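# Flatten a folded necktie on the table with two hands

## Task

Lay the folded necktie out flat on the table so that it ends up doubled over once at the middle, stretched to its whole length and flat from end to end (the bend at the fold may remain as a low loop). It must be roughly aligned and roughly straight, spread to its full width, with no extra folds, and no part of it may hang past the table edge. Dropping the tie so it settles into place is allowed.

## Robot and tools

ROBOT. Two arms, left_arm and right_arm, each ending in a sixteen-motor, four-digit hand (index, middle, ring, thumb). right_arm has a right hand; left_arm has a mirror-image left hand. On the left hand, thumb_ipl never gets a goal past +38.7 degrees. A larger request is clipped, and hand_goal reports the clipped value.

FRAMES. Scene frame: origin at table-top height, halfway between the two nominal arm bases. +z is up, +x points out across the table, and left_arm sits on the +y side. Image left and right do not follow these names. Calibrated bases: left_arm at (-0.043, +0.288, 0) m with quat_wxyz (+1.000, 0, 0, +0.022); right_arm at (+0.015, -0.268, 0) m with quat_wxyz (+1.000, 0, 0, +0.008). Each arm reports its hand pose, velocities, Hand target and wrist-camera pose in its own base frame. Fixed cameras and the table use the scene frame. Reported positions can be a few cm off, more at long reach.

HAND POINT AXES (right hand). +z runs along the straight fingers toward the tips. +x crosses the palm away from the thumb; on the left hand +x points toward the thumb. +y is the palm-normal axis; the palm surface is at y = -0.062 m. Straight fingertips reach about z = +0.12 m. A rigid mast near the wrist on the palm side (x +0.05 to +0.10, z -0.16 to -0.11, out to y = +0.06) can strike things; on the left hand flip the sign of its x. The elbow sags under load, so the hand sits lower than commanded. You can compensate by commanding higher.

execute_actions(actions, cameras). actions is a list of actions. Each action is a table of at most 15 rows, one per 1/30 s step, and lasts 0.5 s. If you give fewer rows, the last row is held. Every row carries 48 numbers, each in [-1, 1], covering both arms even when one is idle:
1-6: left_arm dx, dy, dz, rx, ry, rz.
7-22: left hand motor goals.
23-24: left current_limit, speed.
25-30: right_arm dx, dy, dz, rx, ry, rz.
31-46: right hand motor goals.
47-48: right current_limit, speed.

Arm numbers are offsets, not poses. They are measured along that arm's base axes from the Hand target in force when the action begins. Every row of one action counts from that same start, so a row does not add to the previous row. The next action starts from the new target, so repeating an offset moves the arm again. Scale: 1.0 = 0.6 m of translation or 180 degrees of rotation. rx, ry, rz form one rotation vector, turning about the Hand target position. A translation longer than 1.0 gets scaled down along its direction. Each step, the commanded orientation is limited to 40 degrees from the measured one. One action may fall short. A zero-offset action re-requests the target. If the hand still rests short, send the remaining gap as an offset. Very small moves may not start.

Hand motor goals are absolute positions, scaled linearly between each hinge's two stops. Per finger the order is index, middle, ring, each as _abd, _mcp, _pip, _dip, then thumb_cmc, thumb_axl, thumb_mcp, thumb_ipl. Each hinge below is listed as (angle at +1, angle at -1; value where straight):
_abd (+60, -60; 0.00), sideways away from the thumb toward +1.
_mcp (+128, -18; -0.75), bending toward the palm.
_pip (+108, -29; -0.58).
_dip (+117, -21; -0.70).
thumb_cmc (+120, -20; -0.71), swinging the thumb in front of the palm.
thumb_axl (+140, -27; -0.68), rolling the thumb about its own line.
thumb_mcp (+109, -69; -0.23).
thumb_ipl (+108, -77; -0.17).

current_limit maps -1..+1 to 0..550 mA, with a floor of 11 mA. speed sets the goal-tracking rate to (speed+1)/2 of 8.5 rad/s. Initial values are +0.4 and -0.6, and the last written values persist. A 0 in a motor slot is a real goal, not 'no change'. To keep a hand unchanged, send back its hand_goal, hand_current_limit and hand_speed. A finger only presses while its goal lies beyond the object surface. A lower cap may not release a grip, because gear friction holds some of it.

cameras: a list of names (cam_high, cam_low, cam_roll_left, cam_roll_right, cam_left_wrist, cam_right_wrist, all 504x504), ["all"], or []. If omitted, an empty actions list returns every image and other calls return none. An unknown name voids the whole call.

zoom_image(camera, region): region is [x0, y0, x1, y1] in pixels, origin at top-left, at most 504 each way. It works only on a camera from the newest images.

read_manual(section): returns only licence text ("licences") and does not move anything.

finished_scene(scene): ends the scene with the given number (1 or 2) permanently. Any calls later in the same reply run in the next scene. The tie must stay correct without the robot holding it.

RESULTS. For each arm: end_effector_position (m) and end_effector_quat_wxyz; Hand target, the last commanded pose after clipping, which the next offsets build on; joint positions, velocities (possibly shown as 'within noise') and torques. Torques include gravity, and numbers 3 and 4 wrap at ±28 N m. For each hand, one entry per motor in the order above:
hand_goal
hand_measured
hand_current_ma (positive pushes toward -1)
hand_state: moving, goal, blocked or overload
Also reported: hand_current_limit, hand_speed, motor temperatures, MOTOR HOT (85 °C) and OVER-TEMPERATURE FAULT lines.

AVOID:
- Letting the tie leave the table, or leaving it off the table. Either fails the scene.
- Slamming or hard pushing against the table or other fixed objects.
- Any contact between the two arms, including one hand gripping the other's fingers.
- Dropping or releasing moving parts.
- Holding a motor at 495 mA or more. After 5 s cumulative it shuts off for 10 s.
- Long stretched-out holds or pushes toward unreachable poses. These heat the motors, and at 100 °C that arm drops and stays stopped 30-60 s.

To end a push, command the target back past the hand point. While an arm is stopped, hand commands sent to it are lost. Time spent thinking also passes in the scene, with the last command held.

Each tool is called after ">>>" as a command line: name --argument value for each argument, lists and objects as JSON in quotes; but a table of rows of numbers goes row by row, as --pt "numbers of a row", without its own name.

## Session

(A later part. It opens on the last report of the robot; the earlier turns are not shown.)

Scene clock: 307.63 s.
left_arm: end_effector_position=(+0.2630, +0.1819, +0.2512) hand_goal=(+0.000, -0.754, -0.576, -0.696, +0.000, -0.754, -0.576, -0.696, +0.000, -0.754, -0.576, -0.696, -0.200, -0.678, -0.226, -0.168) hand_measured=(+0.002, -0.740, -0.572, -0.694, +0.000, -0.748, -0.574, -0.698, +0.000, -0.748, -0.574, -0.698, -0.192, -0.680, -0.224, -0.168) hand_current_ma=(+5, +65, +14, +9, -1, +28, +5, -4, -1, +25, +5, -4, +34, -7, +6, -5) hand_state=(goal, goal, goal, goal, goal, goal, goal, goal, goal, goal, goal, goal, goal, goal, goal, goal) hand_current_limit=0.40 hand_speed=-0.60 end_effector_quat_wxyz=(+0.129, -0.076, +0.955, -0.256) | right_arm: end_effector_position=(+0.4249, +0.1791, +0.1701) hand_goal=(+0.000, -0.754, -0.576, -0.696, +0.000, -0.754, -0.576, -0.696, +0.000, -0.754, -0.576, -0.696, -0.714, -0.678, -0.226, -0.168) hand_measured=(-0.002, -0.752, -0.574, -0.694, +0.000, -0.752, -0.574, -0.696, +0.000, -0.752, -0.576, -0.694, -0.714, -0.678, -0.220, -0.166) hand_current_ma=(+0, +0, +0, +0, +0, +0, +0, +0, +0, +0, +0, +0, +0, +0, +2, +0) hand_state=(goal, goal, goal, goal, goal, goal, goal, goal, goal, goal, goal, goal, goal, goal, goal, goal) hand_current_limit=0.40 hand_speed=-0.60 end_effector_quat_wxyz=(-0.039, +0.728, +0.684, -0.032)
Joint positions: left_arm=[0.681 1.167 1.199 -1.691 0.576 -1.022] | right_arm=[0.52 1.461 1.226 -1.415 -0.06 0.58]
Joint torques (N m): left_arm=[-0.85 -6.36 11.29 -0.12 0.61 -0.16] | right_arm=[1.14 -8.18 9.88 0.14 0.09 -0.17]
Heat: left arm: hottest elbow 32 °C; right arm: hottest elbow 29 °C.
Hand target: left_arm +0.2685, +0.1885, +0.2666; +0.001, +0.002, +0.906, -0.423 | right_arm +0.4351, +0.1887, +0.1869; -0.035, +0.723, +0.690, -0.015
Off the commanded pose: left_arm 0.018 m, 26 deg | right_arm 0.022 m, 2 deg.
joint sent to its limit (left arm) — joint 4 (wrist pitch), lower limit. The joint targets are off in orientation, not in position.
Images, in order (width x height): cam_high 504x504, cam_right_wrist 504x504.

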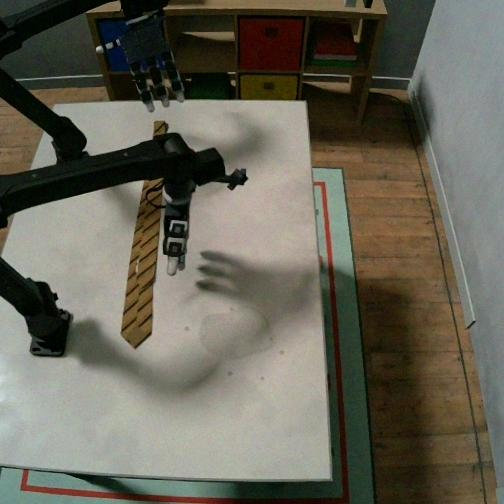

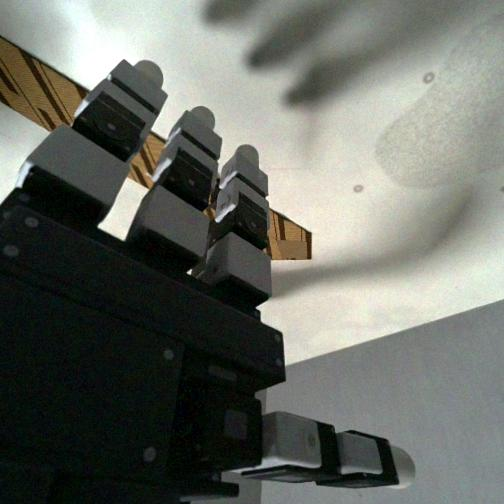

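>>> execute_actions --actions '[[[0,0,0.05,0,0,0,0,-0.754,-0.576,-0.696,0,-0.754,-0.576,-0.696,0,-0.754,-0.576,-0.696,-0.2,-0.678,-0.226,-0.168,0.4,-0.6,0.06,-0.12,0.05,0,0,0,0,-0.754,-0.576,-0.696,0,-0.754,-0.576,-0.696,0,-0.754,-0.576,-0.696,-0.714,-0.678,-0.226,-0.168,0.4,-0.6]],[[0,0,0.05,0,0,0,0,-0.754,-0.576,-0.696,0,-0.754,-0.576,-0.696,0,-0.754,-0.576,-0.696,-0.2,-0.678,-0.226,-0.168,0.4,-0.6,0.0,-0.12,0.05,0,0,0,0,-0.754,-0.576,-0.696,0,-0.754,-0.576,-0.696,0,-0.754,-0.576,-0.696,-0.714,-0.678,-0.226,-0.168,0.4,-0.6]],[[0,0,0.0,0,0,0,0,-0.754,-0.576,-0.696,0,-0.754,-0.576,-0.696,0,-0.754,-0.576,-0.696,-0.2,-0.678,-0.226,-0.168,0.4,-0.6,0.0,-0.13,0.05,0,0,0,0,-0.754,-0.576,-0.696,0,-0.754,-0.576,-0.696,0,-0.754,-0.576,-0.696,-0.714,-0.678,-0.226,-0.168,0.4,-0.6]],[[0,0,0.0,0,0,0,0,-0.754,-0.576,-0.696,0,-0.754,-0.576,-0.696,0,-0.754,-0.576,-0.696,-0.2,-0.678,-0.226,-0.168,0.4,-0.6,0.0,-0.13,0.0,0,0,0,0,-0.754,-0.576,-0.696,0,-0.754,-0.576,-0.696,0,-0.754,-0.576,-0.696,-0.714,-0.678,-0.226,-0.168,0.4,-0.6]]]' --cameras '["cam_high","cam_low","cam_roll_left","cam_roll_right"]'

>>> zoom_image --camera "cam_high" --region '[80, 100, 220, 240]'

>>> zoom_image --camera "cam_roll_left" --region '[304, 220, 504, 320]'

Scene clock: 311.50 s.
left_arm: end_effector_position=(+0.2629, +0.1843, +0.3067) hand_goal=(+0.000, -0.754, -0.576, -0.696, +0.000, -0.754, -0.576, -0.696, +0.000, -0.754, -0.576, -0.696, -0.200, -0.678, -0.226, -0.168) hand_measured=(+0.002, -0.740, -0.572, -0.694, +0.000, -0.748, -0.574, -0.698, +0.000, -0.748, -0.574, -0.698, -0.194, -0.680, -0.224, -0.168) hand_current_ma=(+4, +61, +14, +9, -1, +28, +5, -4, -1, +25, +5, -4, +28, -7, +9, -4) hand_state=(goal, goal, goal, goal, goal, goal, goal, goal, goal, goal, goal, goal, goal, goal, goal, goal) hand_current_limit=0.40 hand_speed=-0.60 end_effector_quat_wxyz=(+0.180, -0.102, +0.953, -0.221) | right_arm: end_effector_position=(+0.4565, -0.1109, +0.2635) hand_goal=(+0.000, -0.754, -0.576, -0.696, +0.000, -0.754, -0.576, -0.696, +0.000, -0.754, -0.576, -0.696, -0.714, -0.678, -0.226, -0.168) hand_measured=(+0.000, -0.752, -0.574, -0.694, +0.000, -0.752, -0.574, -0.696, +0.000, -0.750, -0.576, -0.694, -0.714, -0.678, -0.220, -0.166) hand_current_ma=(+0, +0, +0, +0, +0, +0, +0, +0, +0, +0, +0, +0, +0, +0, +2, +0) hand_state=(goal, goal, goal, goal, goal, goal, goal, goal, goal, goal, goal, goal, goal, goal, goal, goal) hand_current_limit=0.40 hand_speed=-0.60 end_effector_quat_wxyz=(-0.044, +0.727, +0.684, -0.021)
Joint positions: left_arm=[0.681 1.099 1.291 -1.691 0.575 -1.125] | right_arm=[-0.224 1.401 1.409 -1.676 -0.014 -0.164]
Joint torques (N m): left_arm=[-1.08 -5.77 11.99 0.17 0.64 -0.14] | right_arm=[1.85 -6.36 10.78 -0.09 0.17 -0.14]
Heat: left arm: hottest elbow 32 °C; right arm: hottest elbow 29 °C.
Hand target: left_arm +0.2685, +0.1885, +0.3266; +0.001, +0.002, +0.906, -0.423 | right_arm +0.4711, -0.1114, +0.2770; -0.035, +0.723, +0.690, -0.015
Off the commanded pose: left_arm 0.021 m, 34 deg | right_arm 0.020 m, 1 deg.
joint sent to its limit (left arm) — joint 4 (wrist pitch), lower limit. The joint targets are off in orientation, not in position.
Images, in order (width x height): cam_high 504x504, cam_low 504x504, cam_roll_left 504x504, cam_roll_right 504x504.

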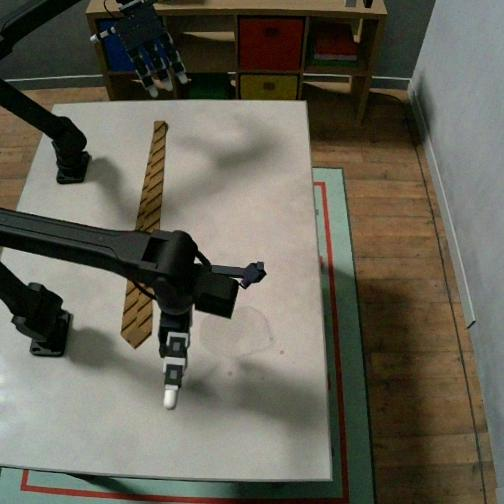

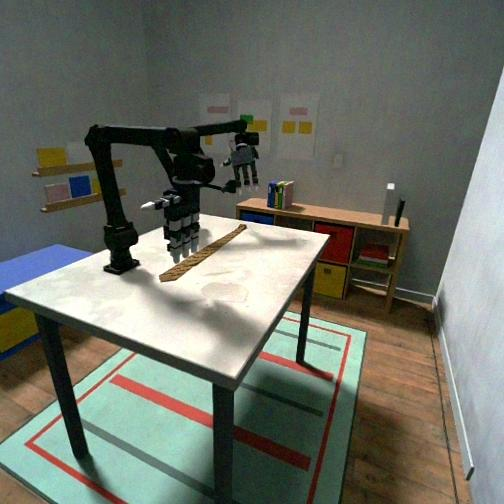

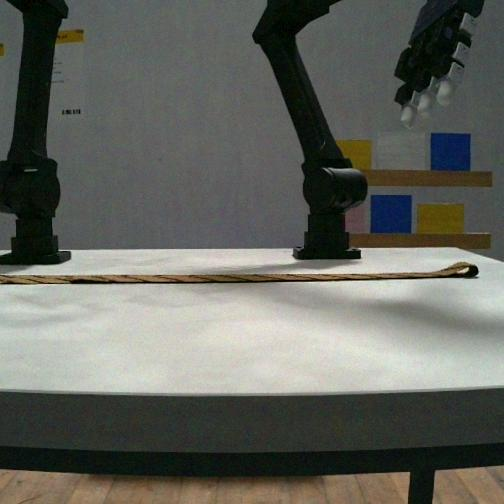

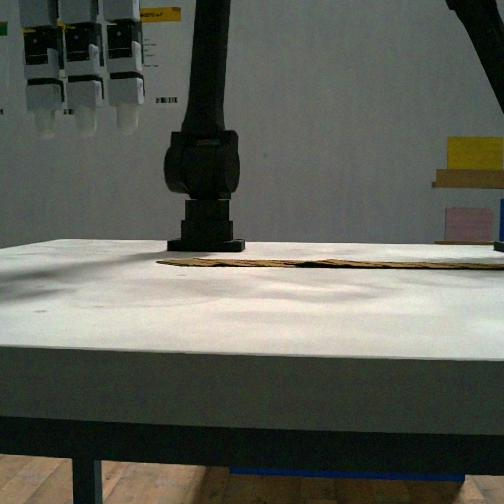

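Scaled by 3.600 from the camera's 504x504 image, which has a finer 720x720 frame.

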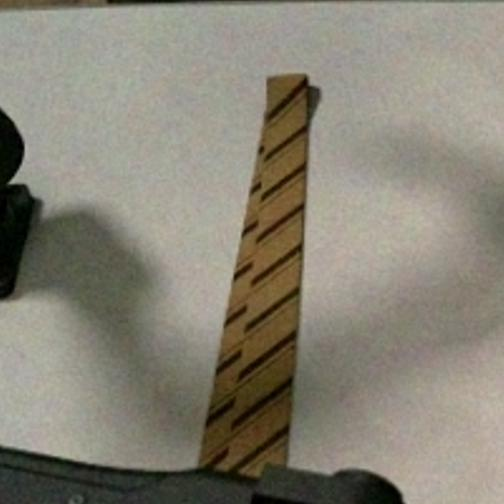

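Scaled by 2.520 from the camera's 504x504 image, which has a finer 720x720 frame.

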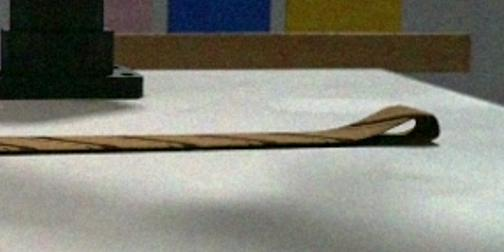

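>>> execute_actions --actions '[[[0,0,0,0,0,0,0,-0.754,-0.576,-0.696,0,-0.754,-0.576,-0.696,0,-0.754,-0.576,-0.696,-0.2,-0.678,-0.226,-0.168,0.4,-0.6,-0.04,0.105,-0.01,0,0,0.0,0,-0.754,-0.576,-0.696,0,-0.754,-0.576,-0.696,0,-0.754,-0.576,-0.696,-0.714,-0.678,-0.226,-0.168,0.4,-0.6]],[[0,0,0,0,0,0,0,-0.754,-0.576,-0.696,0,-0.754,-0.576,-0.696,0,-0.754,-0.576,-0.696,-0.2,-0.678,-0.226,-0.168,0.4,-0.6,-0.055,0.105,-0.02,0,0,0.0,0,-0.754,-0.576,-0.696,0,-0.754,-0.576,-0.696,0,-0.754,-0.576,-0.696,-0.714,-0.678,-0.226,-0.168,0.4,-0.6]],[[0,0,0,0,0,0,0,-0.754,-0.576,-0.696,0,-0.754,-0.576,-0.696,0,-0.754,-0.576,-0.696,-0.2,-0.678,-0.226,-0.168,0.4,-0.6,-0.055,0.105,-0.03,0,0,0.0,0,-0.754,-0.576,-0.696,0,-0.754,-0.576,-0.696,0,-0.754,-0.576,-0.696,-0.714,-0.678,-0.226,-0.168,0.4,-0.6]],[[0,0,0,0,0,0,0,-0.754,-0.576,-0.696,0,-0.754,-0.576,-0.696,0,-0.754,-0.576,-0.696,-0.2,-0.678,-0.226,-0.168,0.4,-0.6,-0.055,0.105,-0.04,0,0,0.0,0,-0.754,-0.576,-0.696,0,-0.754,-0.576,-0.696,0,-0.754,-0.576,-0.696,-0.714,-0.678,-0.226,-0.168,0.4,-0.6]],[[0,0,0,0,0,0,0,-0.754,-0.576,-0.696,0,-0.754,-0.576,-0.696,0,-0.754,-0.576,-0.696,-0.2,-0.678,-0.226,-0.168,0.4,-0.6,-0.055,0.105,-0.06,0,0,0.0,0,-0.754,-0.576,-0.696,0,-0.754,-0.576,-0.696,0,-0.754,-0.576,-0.696,-0.714,-0.678,-0.226,-0.168,0.4,-0.6]]]' --cameras '["cam_high","cam_roll_right","cam_right_wrist"]'

>>> zoom_image --camera "cam_right_wrist" --region '[0, 0, 380, 260]'

Scene clock: 319.30 s.
left_arm: end_effector_position=(+0.2629, +0.1843, +0.3067) hand_goal=(+0.000, -0.754, -0.576, -0.696, +0.000, -0.754, -0.576, -0.696, +0.000, -0.754, -0.576, -0.696, -0.200, -0.678, -0.226, -0.168) hand_measured=(+0.002, -0.740, -0.572, -0.694, +0.000, -0.748, -0.574, -0.698, +0.000, -0.748, -0.574, -0.698, -0.194, -0.680, -0.224, -0.168) hand_current_ma=(+4, +61, +14, +9, -1, +28, +5, -4, -1, +25, +5, -4, +28, -7, +9, -4) hand_state=(goal, goal, goal, goal, goal, goal, goal, goal, goal, goal, goal, goal, goal, goal, goal, goal) hand_current_limit=0.40 hand_speed=-0.60 end_effector_quat_wxyz=(+0.180, -0.102, +0.953, -0.221) | right_arm: end_effector_position=(+0.3143, +0.2075, +0.1870) hand_goal=(+0.000, -0.754, -0.576, -0.696, +0.000, -0.754, -0.576, -0.696, +0.000, -0.754, -0.576, -0.696, -0.714, -0.678, -0.226, -0.168) hand_measured=(-0.002, -0.752, -0.574, -0.694, -0.002, -0.752, -0.574, -0.696, -0.002, -0.752, -0.576, -0.694, -0.712, -0.678, -0.222, -0.166) hand_current_ma=(+0, +0, +0, +0, +0, +0, +0, +0, +0, +0, +0, +0, +0, +0, +1, +0) hand_state=(goal, goal, goal, goal, goal, goal, goal, goal, goal, goal, goal, goal, goal, goal, goal, goal) hand_current_limit=0.40 hand_speed=-0.60 end_effector_quat_wxyz=(-0.036, +0.717, +0.696, -0.011)
Joint positions: left_arm=[0.681 1.099 1.291 -1.691 0.575 -1.125] | right_arm=[0.754 1.224 1.042 -1.412 -0.072 0.782]
Joint torques (N m): left_arm=[-1.26 -5.77 11.99 0.21 0.64 -0.14] | right_arm=[1.55 -5.25 6.39 0.85 0.14 0.02]
Heat: left arm: hottest elbow 31 °C; right arm: hottest elbow 30 °C.
Hand target: left_arm +0.2685, +0.1885, +0.3266; +0.001, +0.002, +0.906, -0.423 | right_arm +0.3151, +0.2037, +0.1810; -0.035, +0.723, +0.690, -0.015
Off the commanded pose: left_arm 0.021 m, 34 deg | right_arm 0.007 m, 1 deg.
joint sent to its limit (left arm) — joint 4 (wrist pitch), lower limit. The joint targets are off in orientation, not in position.
Images, in order (width x height): cam_high 504x504, cam_roll_right 504x504, cam_right_wrist 504x504.

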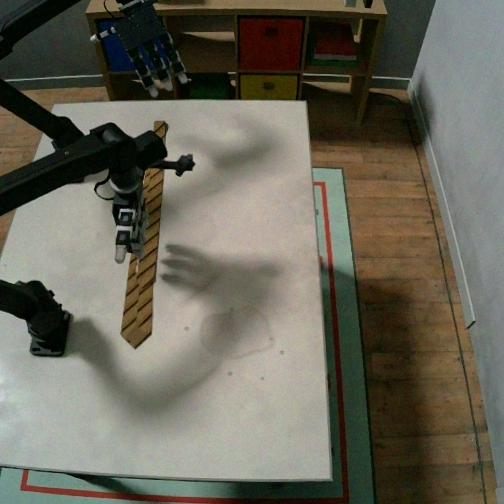

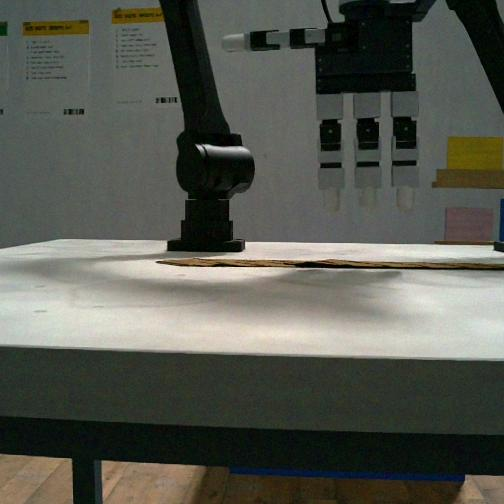

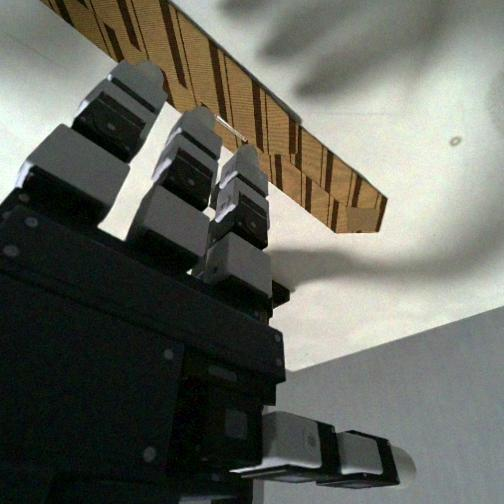

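Scaled by 1.326 from the camera's 504x504 image, which has a finer 720x720 frame.

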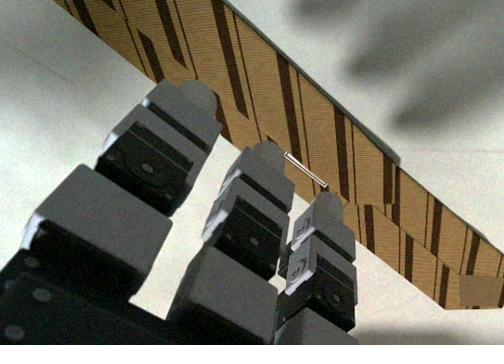

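>>> execute_actions --actions '[[[0,0,0,0,0,0,0,-0.754,-0.576,-0.696,0,-0.754,-0.576,-0.696,0,-0.754,-0.576,-0.696,-0.2,-0.678,-0.226,-0.168,0.4,-0.6,0.01,0.0,-0.07,0,0,0.0,0,-0.754,-0.576,-0.696,0,-0.754,-0.576,-0.696,0,-0.754,-0.576,-0.696,-0.714,-0.678,-0.226,-0.168,0.4,-0.6]],[[0,0,0,0,0,0,0,-0.754,-0.576,-0.696,0,-0.754,-0.576,-0.696,0,-0.754,-0.576,-0.696,-0.2,-0.678,-0.226,-0.168,0.4,-0.6,0,0.0,-0.04,0,0,0.0,0,-0.754,-0.576,-0.696,0,-0.754,-0.576,-0.696,0,-0.754,-0.576,-0.696,-0.714,-0.678,-0.226,-0.168,0.4,-0.6]]]' --cameras '["cam_roll_right","cam_right_wrist"]'

>>> zoom_image --camera "cam_right_wrist" --region '[0, 0, 380, 260]'

Scene clock: 321.20 s.
left_arm: end_effector_position=(+0.2629, +0.1843, +0.3067) hand_goal=(+0.000, -0.754, -0.576, -0.696, +0.000, -0.754, -0.576, -0.696, +0.000, -0.754, -0.576, -0.696, -0.200, -0.678, -0.226, -0.168) hand_measured=(+0.002, -0.740, -0.572, -0.694, +0.000, -0.748, -0.574, -0.698, +0.000, -0.748, -0.574, -0.698, -0.194, -0.680, -0.224, -0.168) hand_current_ma=(+4, +61, +14, +9, -1, +28, +5, -4, -1, +25, +5, -4, +28, -7, +9, -4) hand_state=(goal, goal, goal, goal, goal, goal, goal, goal, goal, goal, goal, goal, goal, goal, goal, goal) hand_current_limit=0.40 hand_speed=-0.60 end_effector_quat_wxyz=(+0.180, -0.102, +0.953, -0.221) | right_arm: end_effector_position=(+0.3201, +0.2077, +0.1242) hand_goal=(+0.000, -0.754, -0.576, -0.696, +0.000, -0.754, -0.576, -0.696, +0.000, -0.754, -0.576, -0.696, -0.714, -0.678, -0.226, -0.168) hand_measured=(+0.000, -0.756, -0.576, -0.696, -0.002, -0.754, -0.574, -0.696, -0.002, -0.754, -0.576, -0.694, -0.712, -0.678, -0.222, -0.166) hand_current_ma=(+0, +0, +0, +0, +0, +0, +0, +0, +0, +0, +0, +0, +0, +0, +1, +0) hand_state=(goal, goal, goal, goal, goal, goal, goal, goal, goal, goal, goal, goal, goal, goal, goal, goal) hand_current_limit=0.40 hand_speed=-0.60 end_effector_quat_wxyz=(-0.036, +0.720, +0.692, -0.009)
Joint positions: left_arm=[0.681 1.099 1.291 -1.691 0.575 -1.125] | right_arm=[0.744 1.283 0.921 -1.227 -0.071 0.783]
Joint torques (N m): left_arm=[-1.2 -5.71 12 0.2 0.63 -0.14] | right_arm=[0.5 -4.37 5.97 1.11 0.19 -0.06]
Heat: left arm: hottest elbow 31 °C; right arm: hottest elbow 30 °C.
Hand target: left_arm +0.2685, +0.1885, +0.3266; +0.001, +0.002, +0.906, -0.423 | right_arm +0.3212, +0.2036, +0.1150; -0.035, +0.723, +0.690, -0.015
Off the commanded pose: left_arm 0.021 m, 34 deg | right_arm 0.010 m, 1 deg.
joint sent to its limit (left arm) — joint 4 (wrist pitch), lower limit. The joint targets are off in orientation, not in position.
Images, in order (width x height): cam_roll_right 504x504, cam_right_wrist 504x504.

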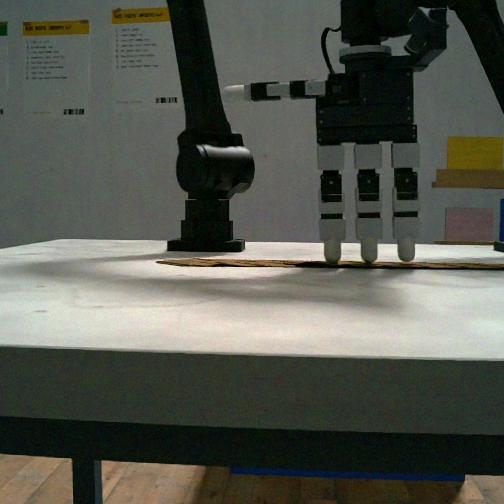

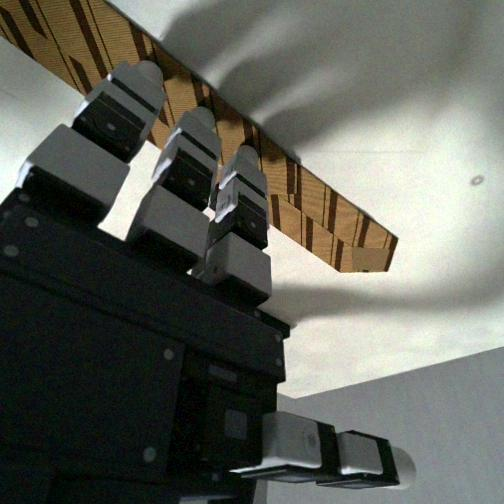

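Scaled by 1.326 from the camera's 504x504 image, which has a finer 720x720 frame.

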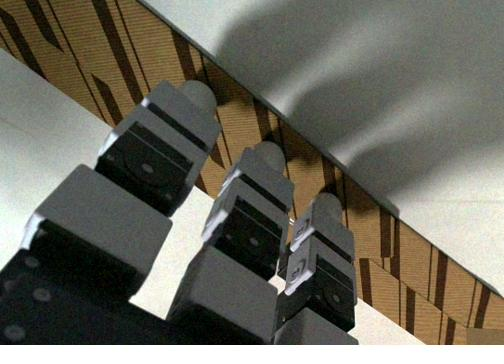

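>>> execute_actions --actions '[[[0,0,0,0,0,0,0,-0.754,-0.576,-0.696,0,-0.754,-0.576,-0.696,0,-0.754,-0.576,-0.696,-0.2,-0.678,-0.226,-0.168,0.4,-0.6,-0.005,0.0,-0.035,0,0,0.0,0,-0.754,-0.576,-0.696,0,-0.754,-0.576,-0.696,0,-0.754,-0.576,-0.696,-0.714,-0.678,-0.226,-0.168,0.5,-0.6]],[[0,0,0,0,0,0,0,-0.754,-0.576,-0.696,0,-0.754,-0.576,-0.696,0,-0.754,-0.576,-0.696,-0.2,-0.678,-0.226,-0.168,0.4,-0.6,0,-0.083,0,0,0,0.0,0,-0.754,-0.576,-0.696,0,-0.754,-0.576,-0.696,0,-0.754,-0.576,-0.696,-0.714,-0.678,-0.226,-0.168,0.5,-0.6]]]' --cameras '["cam_high","cam_roll_left","cam_right_wrist"]'

>>> zoom_image --camera "cam_right_wrist" --region '[0, 0, 380, 260]'

>>> zoom_image --camera "cam_roll_left" --region '[304, 220, 504, 320]'

Scene clock: 323.07 s.
left_arm: end_effector_position=(+0.2629, +0.1843, +0.3067) hand_goal=(+0.000, -0.754, -0.576, -0.696, +0.000, -0.754, -0.576, -0.696, +0.000, -0.754, -0.576, -0.696, -0.200, -0.678, -0.226, -0.168) hand_measured=(+0.002, -0.740, -0.572, -0.694, +0.000, -0.748, -0.574, -0.698, +0.000, -0.748, -0.574, -0.698, -0.194, -0.680, -0.224, -0.168) hand_current_ma=(+4, +61, +14, +9, -1, +28, +5, -4, -1, +25, +5, -4, +28, -7, +9, -4) hand_state=(goal, goal, goal, goal, goal, goal, goal, goal, goal, goal, goal, goal, goal, goal, goal, goal) hand_current_limit=0.40 hand_speed=-0.60 end_effector_quat_wxyz=(+0.180, -0.102, +0.953, -0.221) | right_arm: end_effector_position=(+0.3295, +0.1625, +0.1267) hand_goal=(+0.000, -0.754, -0.576, -0.696, +0.000, -0.754, -0.576, -0.696, +0.000, -0.754, -0.576, -0.696, -0.714, -0.678, -0.226, -0.168) hand_measured=(+0.042, -0.790, -0.598, -0.708, -0.002, -0.754, -0.576, -0.696, -0.002, -0.754, -0.576, -0.694, -0.712, -0.678, -0.222, -0.166) hand_current_ma=(+33, -37, -13, -5, +0, +0, +0, +0, +0, +0, +0, +0, +0, +0, +1, +0) hand_state=(blocked, blocked, blocked, goal, goal, goal, goal, goal, goal, goal, goal, goal, goal, goal, goal, goal) hand_current_limit=0.50 hand_speed=-0.60 end_effector_quat_wxyz=(-0.032, +0.727, +0.686, +0.026)
Joint positions: left_arm=[0.681 1.099 1.291 -1.691 0.575 -1.125] | right_arm=[0.62 1.182 0.834 -1.181 -0.071 0.679]
Joint torques (N m): left_arm=[-1.2 -5.71 11.99 0.21 0.63 -0.14] | right_arm=[1.38 -1.14 4.15 0.54 0.33 -0.2]
Heat: left arm: hottest elbow 31 °C; right arm: hottest elbow 30 °C.
Hand target: left_arm +0.2685, +0.1885, +0.3266; +0.001, +0.002, +0.906, -0.423 | right_arm +0.3181, +0.1538, +0.0940; -0.035, +0.723, +0.690, -0.015
Off the commanded pose: left_arm 0.021 m, 34 deg | right_arm 0.036 m, 5 deg.
joint sent to its limit (left arm) — joint 4 (wrist pitch), lower limit. The joint targets are off in orientation, not in position.
Images, in order (width x height): cam_high 504x504, cam_roll_left 504x504, cam_right_wrist 504x504.

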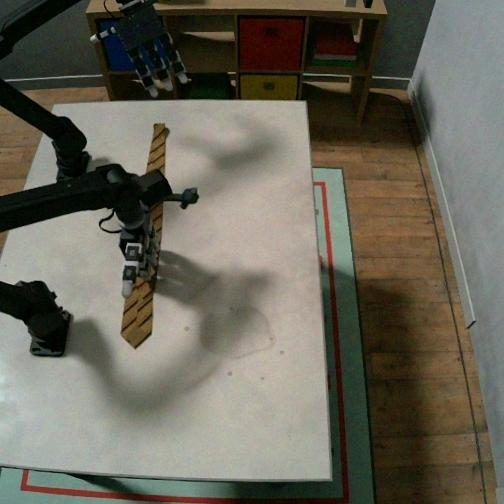

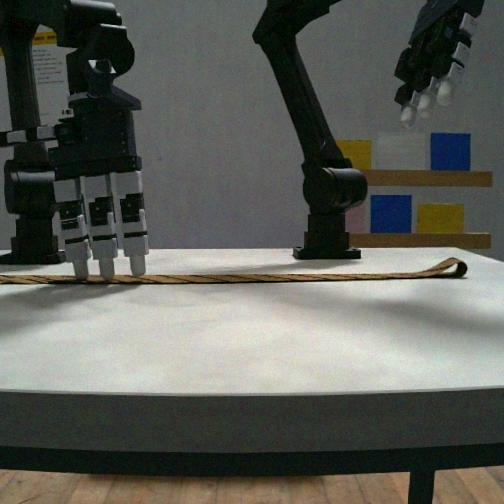

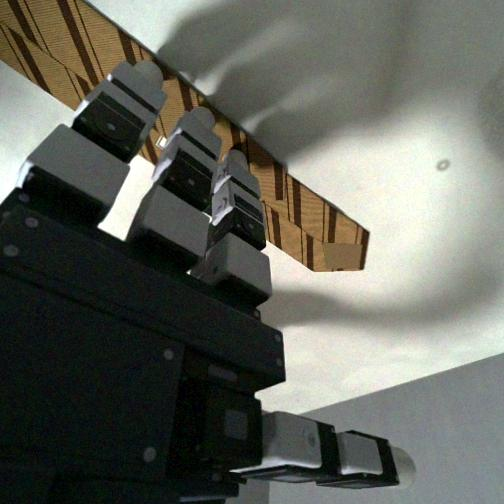

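Scaled by 1.326 from the camera's 504x504 image, which has a finer 720x720 frame.

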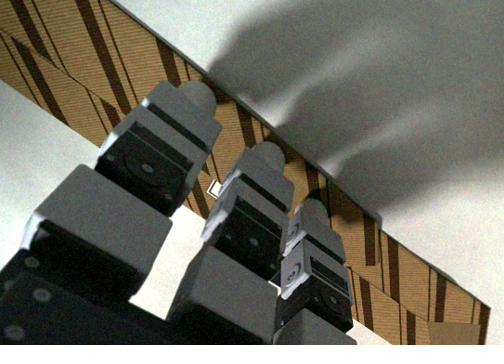

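Scaled by 2.520 from the camera's 504x504 image, which has a finer 720x720 frame.

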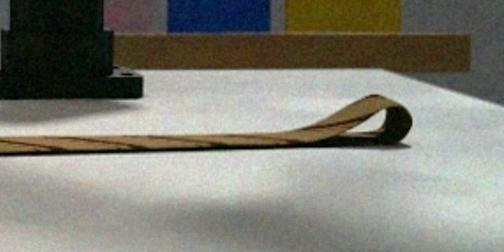

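>>> execute_actions --actions '[[[0,0,0,0,0,0,0,-0.754,-0.576,-0.696,0,-0.754,-0.576,-0.696,0,-0.754,-0.576,-0.696,-0.2,-0.678,-0.226,-0.168,0.4,-0.6,-0.01,-0.07,0,0,0,0.0,0,-0.754,-0.576,-0.696,0,-0.754,-0.576,-0.696,0,-0.754,-0.576,-0.696,-0.714,-0.678,-0.226,-0.168,0.5,-0.6]],[[0,0,0,0,0,0,0,-0.754,-0.576,-0.696,0,-0.754,-0.576,-0.696,0,-0.754,-0.576,-0.696,-0.2,-0.678,-0.226,-0.168,0.4,-0.6,-0.01,-0.05,0,0,0,0.0,0,-0.754,-0.576,-0.696,0,-0.754,-0.576,-0.696,0,-0.754,-0.576,-0.696,-0.714,-0.678,-0.226,-0.168,0.5,-0.6]]]' --cameras '["cam_high","cam_roll_left","cam_right_wrist","cam_roll_right"]'

>>> zoom_image --camera "cam_right_wrist" --region '[0, 0, 380, 260]'

>>> zoom_image --camera "cam_roll_left" --region '[304, 220, 504, 320]'

Scene clock: 324.87 s.
left_arm: end_effector_position=(+0.2629, +0.1843, +0.3067) hand_goal=(+0.000, -0.754, -0.576, -0.696, +0.000, -0.754, -0.576, -0.696, +0.000, -0.754, -0.576, -0.696, -0.200, -0.678, -0.226, -0.168) hand_measured=(+0.002, -0.740, -0.572, -0.694, +0.000, -0.748, -0.574, -0.698, +0.000, -0.748, -0.574, -0.698, -0.194, -0.680, -0.224, -0.168) hand_current_ma=(+4, +61, +14, +9, -1, +28, +5, -4, -1, +25, +5, -4, +28, -7, +9, -4) hand_state=(goal, goal, goal, goal, goal, goal, goal, goal, goal, goal, goal, goal, goal, goal, goal, goal) hand_current_limit=0.40 hand_speed=-0.60 end_effector_quat_wxyz=(+0.180, -0.102, +0.953, -0.221) | right_arm: end_effector_position=(+0.3239, +0.0936, +0.1282) hand_goal=(+0.000, -0.754, -0.576, -0.696, +0.000, -0.754, -0.576, -0.696, +0.000, -0.754, -0.576, -0.696, -0.714, -0.678, -0.226, -0.168) hand_measured=(+0.078, -0.776, -0.594, -0.708, +0.000, -0.754, -0.576, -0.696, +0.000, -0.752, -0.576, -0.694, -0.714, -0.678, -0.222, -0.166) hand_current_ma=(+100, -15, -9, -5, +0, +0, +0, +0, +0, +0, +0, +0, +0, +0, +1, +0) hand_state=(blocked, blocked, goal, goal, goal, goal, goal, goal, goal, goal, goal, goal, goal, goal, goal, goal) hand_current_limit=0.50 hand_speed=-0.60 end_effector_quat_wxyz=(-0.024, +0.723, +0.690, +0.031)
Joint positions: left_arm=[0.681 1.099 1.291 -1.691 0.575 -1.125] | right_arm=[0.424 1.055 0.743 -1.215 -0.065 0.473]
Joint torques (N m): left_arm=[-1.2 -5.71 12 0.2 0.63 -0.15] | right_arm=[0.5 0.03 3.51 0.2 0.44 -0.1]
Heat: left arm: hottest elbow 31 °C; right arm: hottest elbow 29 °C.
Hand target: left_arm +0.2685, +0.1885, +0.3266; +0.001, +0.002, +0.906, -0.423 | right_arm +0.3062, +0.0819, +0.0940; -0.035, +0.723, +0.690, -0.015
Off the commanded pose: left_arm 0.021 m, 34 deg | right_arm 0.040 m, 5 deg.
joint sent to its limit (left arm) — joint 4 (wrist pitch), lower limit. The joint targets are off in orientation, not in position.
Images, in order (width x height): cam_high 504x504, cam_roll_left 504x504, cam_roll_right 504x504, cam_right_wrist 504x504.

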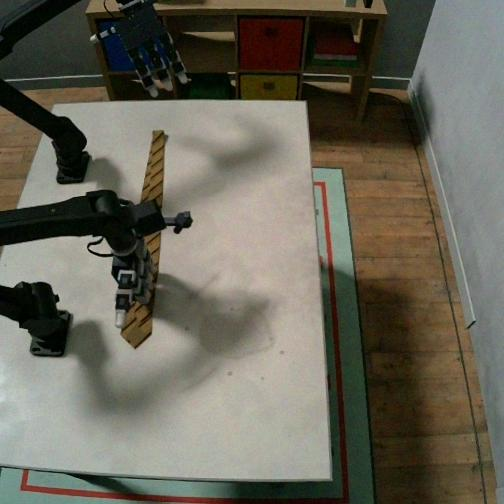

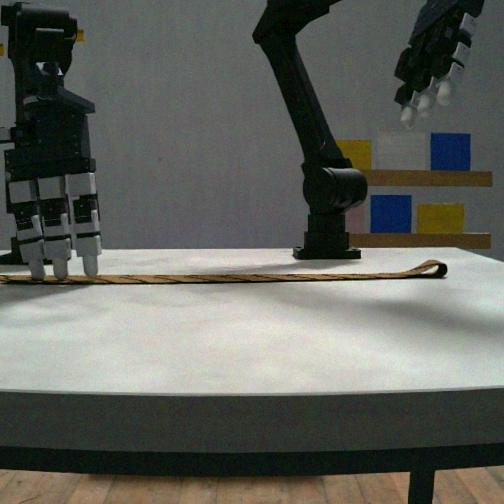

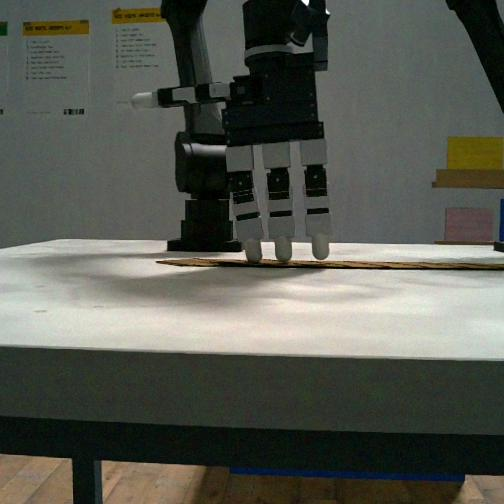

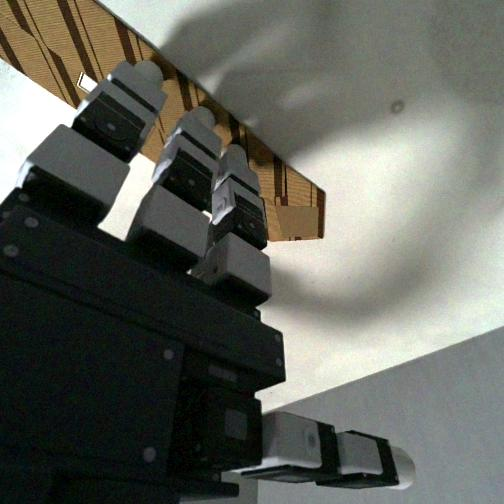

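Scaled by 1.326 from the camera's 504x504 image, which has a finer 720x720 frame.

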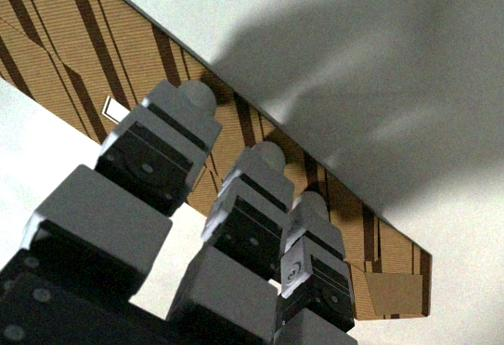

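Scaled by 2.520 from the camera's 504x504 image, which has a finer 720x720 frame.

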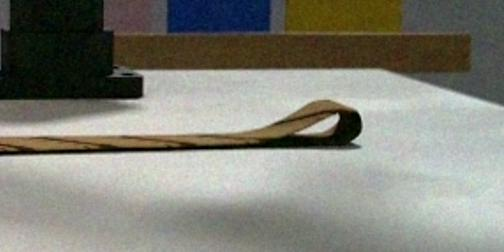

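>>> execute_actions --actions '[[[0,0,0,0,0,0,0,-0.754,-0.576,-0.696,0,-0.754,-0.576,-0.696,0,-0.754,-0.576,-0.696,-0.2,-0.678,-0.226,-0.168,0.4,-0.6,0.02,0.015,0.08,0,0,0.0,0,-0.754,-0.576,-0.696,0,-0.754,-0.576,-0.696,0,-0.754,-0.576,-0.696,-0.714,-0.678,-0.226,-0.168,0.4,-0.6]],[[0,0,0,0,0,0,0,-0.754,-0.576,-0.696,0,-0.754,-0.576,-0.696,0,-0.754,-0.576,-0.696,-0.2,-0.678,-0.226,-0.168,0.4,-0.6,0.1,-0.05,0.1,0,0,0.0,0,-0.754,-0.576,-0.696,0,-0.754,-0.576,-0.696,0,-0.754,-0.576,-0.696,-0.714,-0.678,-0.226,-0.168,0.4,-0.6]],[[0,0,0,0,0,0,0,-0.754,-0.576,-0.696,0,-0.754,-0.576,-0.696,0,-0.754,-0.576,-0.696,-0.2,-0.678,-0.226,-0.168,0.4,-0.6,0.1,-0.1,0.0,0,0,0.0,0,-0.754,-0.576,-0.696,0,-0.754,-0.576,-0.696,0,-0.754,-0.576,-0.696,-0.714,-0.678,-0.226,-0.168,0.4,-0.6]],[[0,0,0,0,0,0,0,-0.754,-0.576,-0.696,0,-0.754,-0.576,-0.696,0,-0.754,-0.576,-0.696,-0.2,-0.678,-0.226,-0.168,0.4,-0.6,0.05,-0.1,0.0,0,0,0.0,0,-0.754,-0.576,-0.696,0,-0.754,-0.576,-0.696,0,-0.754,-0.576,-0.696,-0.714,-0.678,-0.226,-0.168,0.4,-0.6]]]' --cameras '["cam_high","cam_roll_left","cam_low","cam_roll_right"]'

>>> zoom_image --camera "cam_high" --region '[80, 220, 220, 360]'

>>> zoom_image --camera "cam_high" --region '[80, 100, 220, 240]'

Scene clock: 328.10 s.
left_arm: end_effector_position=(+0.2629, +0.1843, +0.3067) hand_goal=(+0.000, -0.754, -0.576, -0.696, +0.000, -0.754, -0.576, -0.696, +0.000, -0.754, -0.576, -0.696, -0.200, -0.678, -0.226, -0.168) hand_measured=(+0.002, -0.740, -0.572, -0.694, +0.000, -0.748, -0.574, -0.698, +0.000, -0.748, -0.574, -0.698, -0.194, -0.680, -0.224, -0.168) hand_current_ma=(+4, +61, +14, +9, -1, +28, +5, -4, -1, +25, +5, -4, +28, -7, +9, -4) hand_state=(goal, goal, goal, goal, goal, goal, goal, goal, goal, goal, goal, goal, goal, goal, goal, goal) hand_current_limit=0.40 hand_speed=-0.60 end_effector_quat_wxyz=(+0.180, -0.102, +0.953, -0.221) | right_arm: end_effector_position=(+0.4526, -0.0616, +0.1892) hand_goal=(+0.000, -0.754, -0.576, -0.696, +0.000, -0.754, -0.576, -0.696, +0.000, -0.754, -0.576, -0.696, -0.714, -0.678, -0.226, -0.168) hand_measured=(+0.002, -0.752, -0.578, -0.698, +0.000, -0.752, -0.576, -0.696, +0.000, -0.752, -0.576, -0.694, -0.714, -0.678, -0.220, -0.166) hand_current_ma=(+0, +0, +0, +0, +0, +0, +0, +0, +0, +0, +0, +0, +0, +0, +2, +0) hand_state=(goal, goal, goal, goal, goal, goal, goal, goal, goal, goal, goal, goal, goal, goal, goal, goal) hand_current_limit=0.40 hand_speed=-0.60 end_effector_quat_wxyz=(-0.045, +0.728, +0.683, -0.024)
Joint positions: left_arm=[0.681 1.099 1.291 -1.691 0.575 -1.125] | right_arm=[-0.1 1.389 1.202 -1.483 -0.023 -0.038]
Joint torques (N m): left_arm=[-1.14 -5.77 11.97 0.2 0.63 -0.15] | right_arm=[1.2 -6.59 10.35 0.35 0.15 -0.11]
Heat: left arm: hottest elbow 31 °C; right arm: hottest elbow 30 °C.
Hand target: left_arm +0.2685, +0.1885, +0.3266; +0.001, +0.002, +0.906, -0.423 | right_arm +0.4682, -0.0592, +0.2022; -0.035, +0.723, +0.690, -0.015
Off the commanded pose: left_arm 0.021 m, 34 deg | right_arm 0.020 m, 2 deg.
joint sent to its limit (left arm) — joint 4 (wrist pitch), lower limit. The joint targets are off in orientation, not in position.
Images, in order (width x height): cam_high 504x504, cam_low 504x504, cam_roll_left 504x504, cam_roll_right 504x504.

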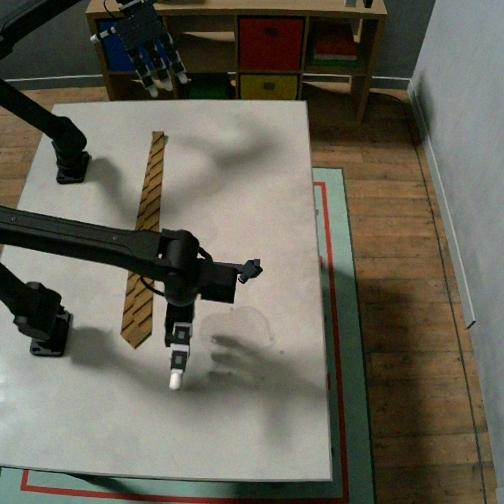

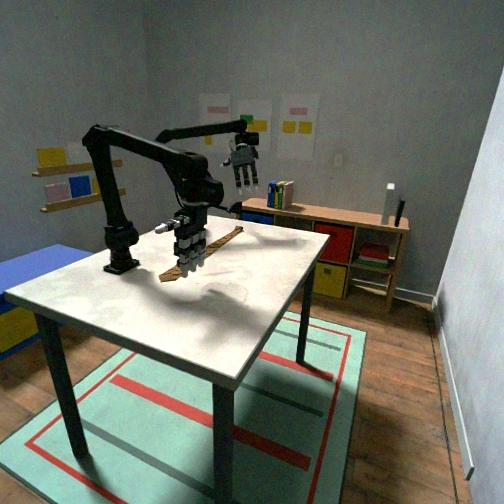

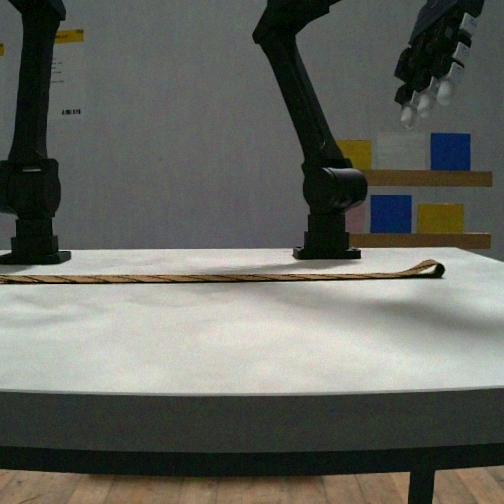

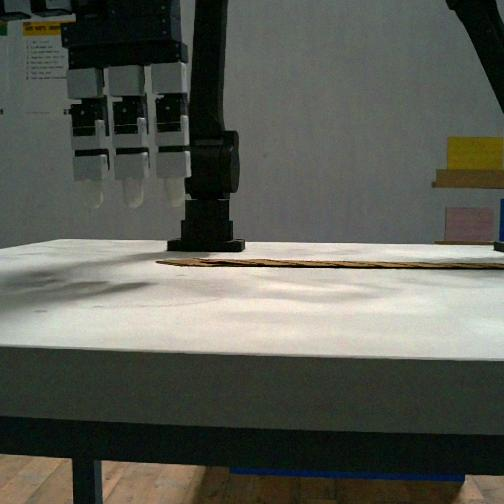

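Scaled by 3.600 from the camera's 504x504 image, which has a finer 720x720 frame.

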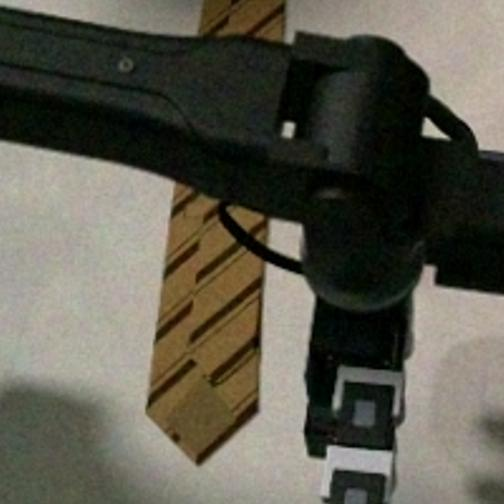

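Scaled by 3.600 from the camera's 504x504 image, which has a finer 720x720 frame.

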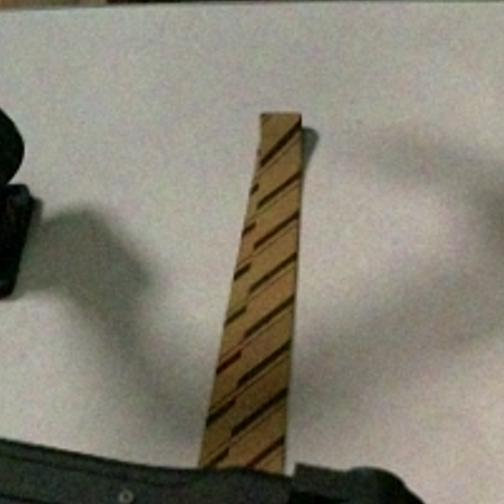

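>>> finished_scene --scene 1

The scene is finished: the task was done.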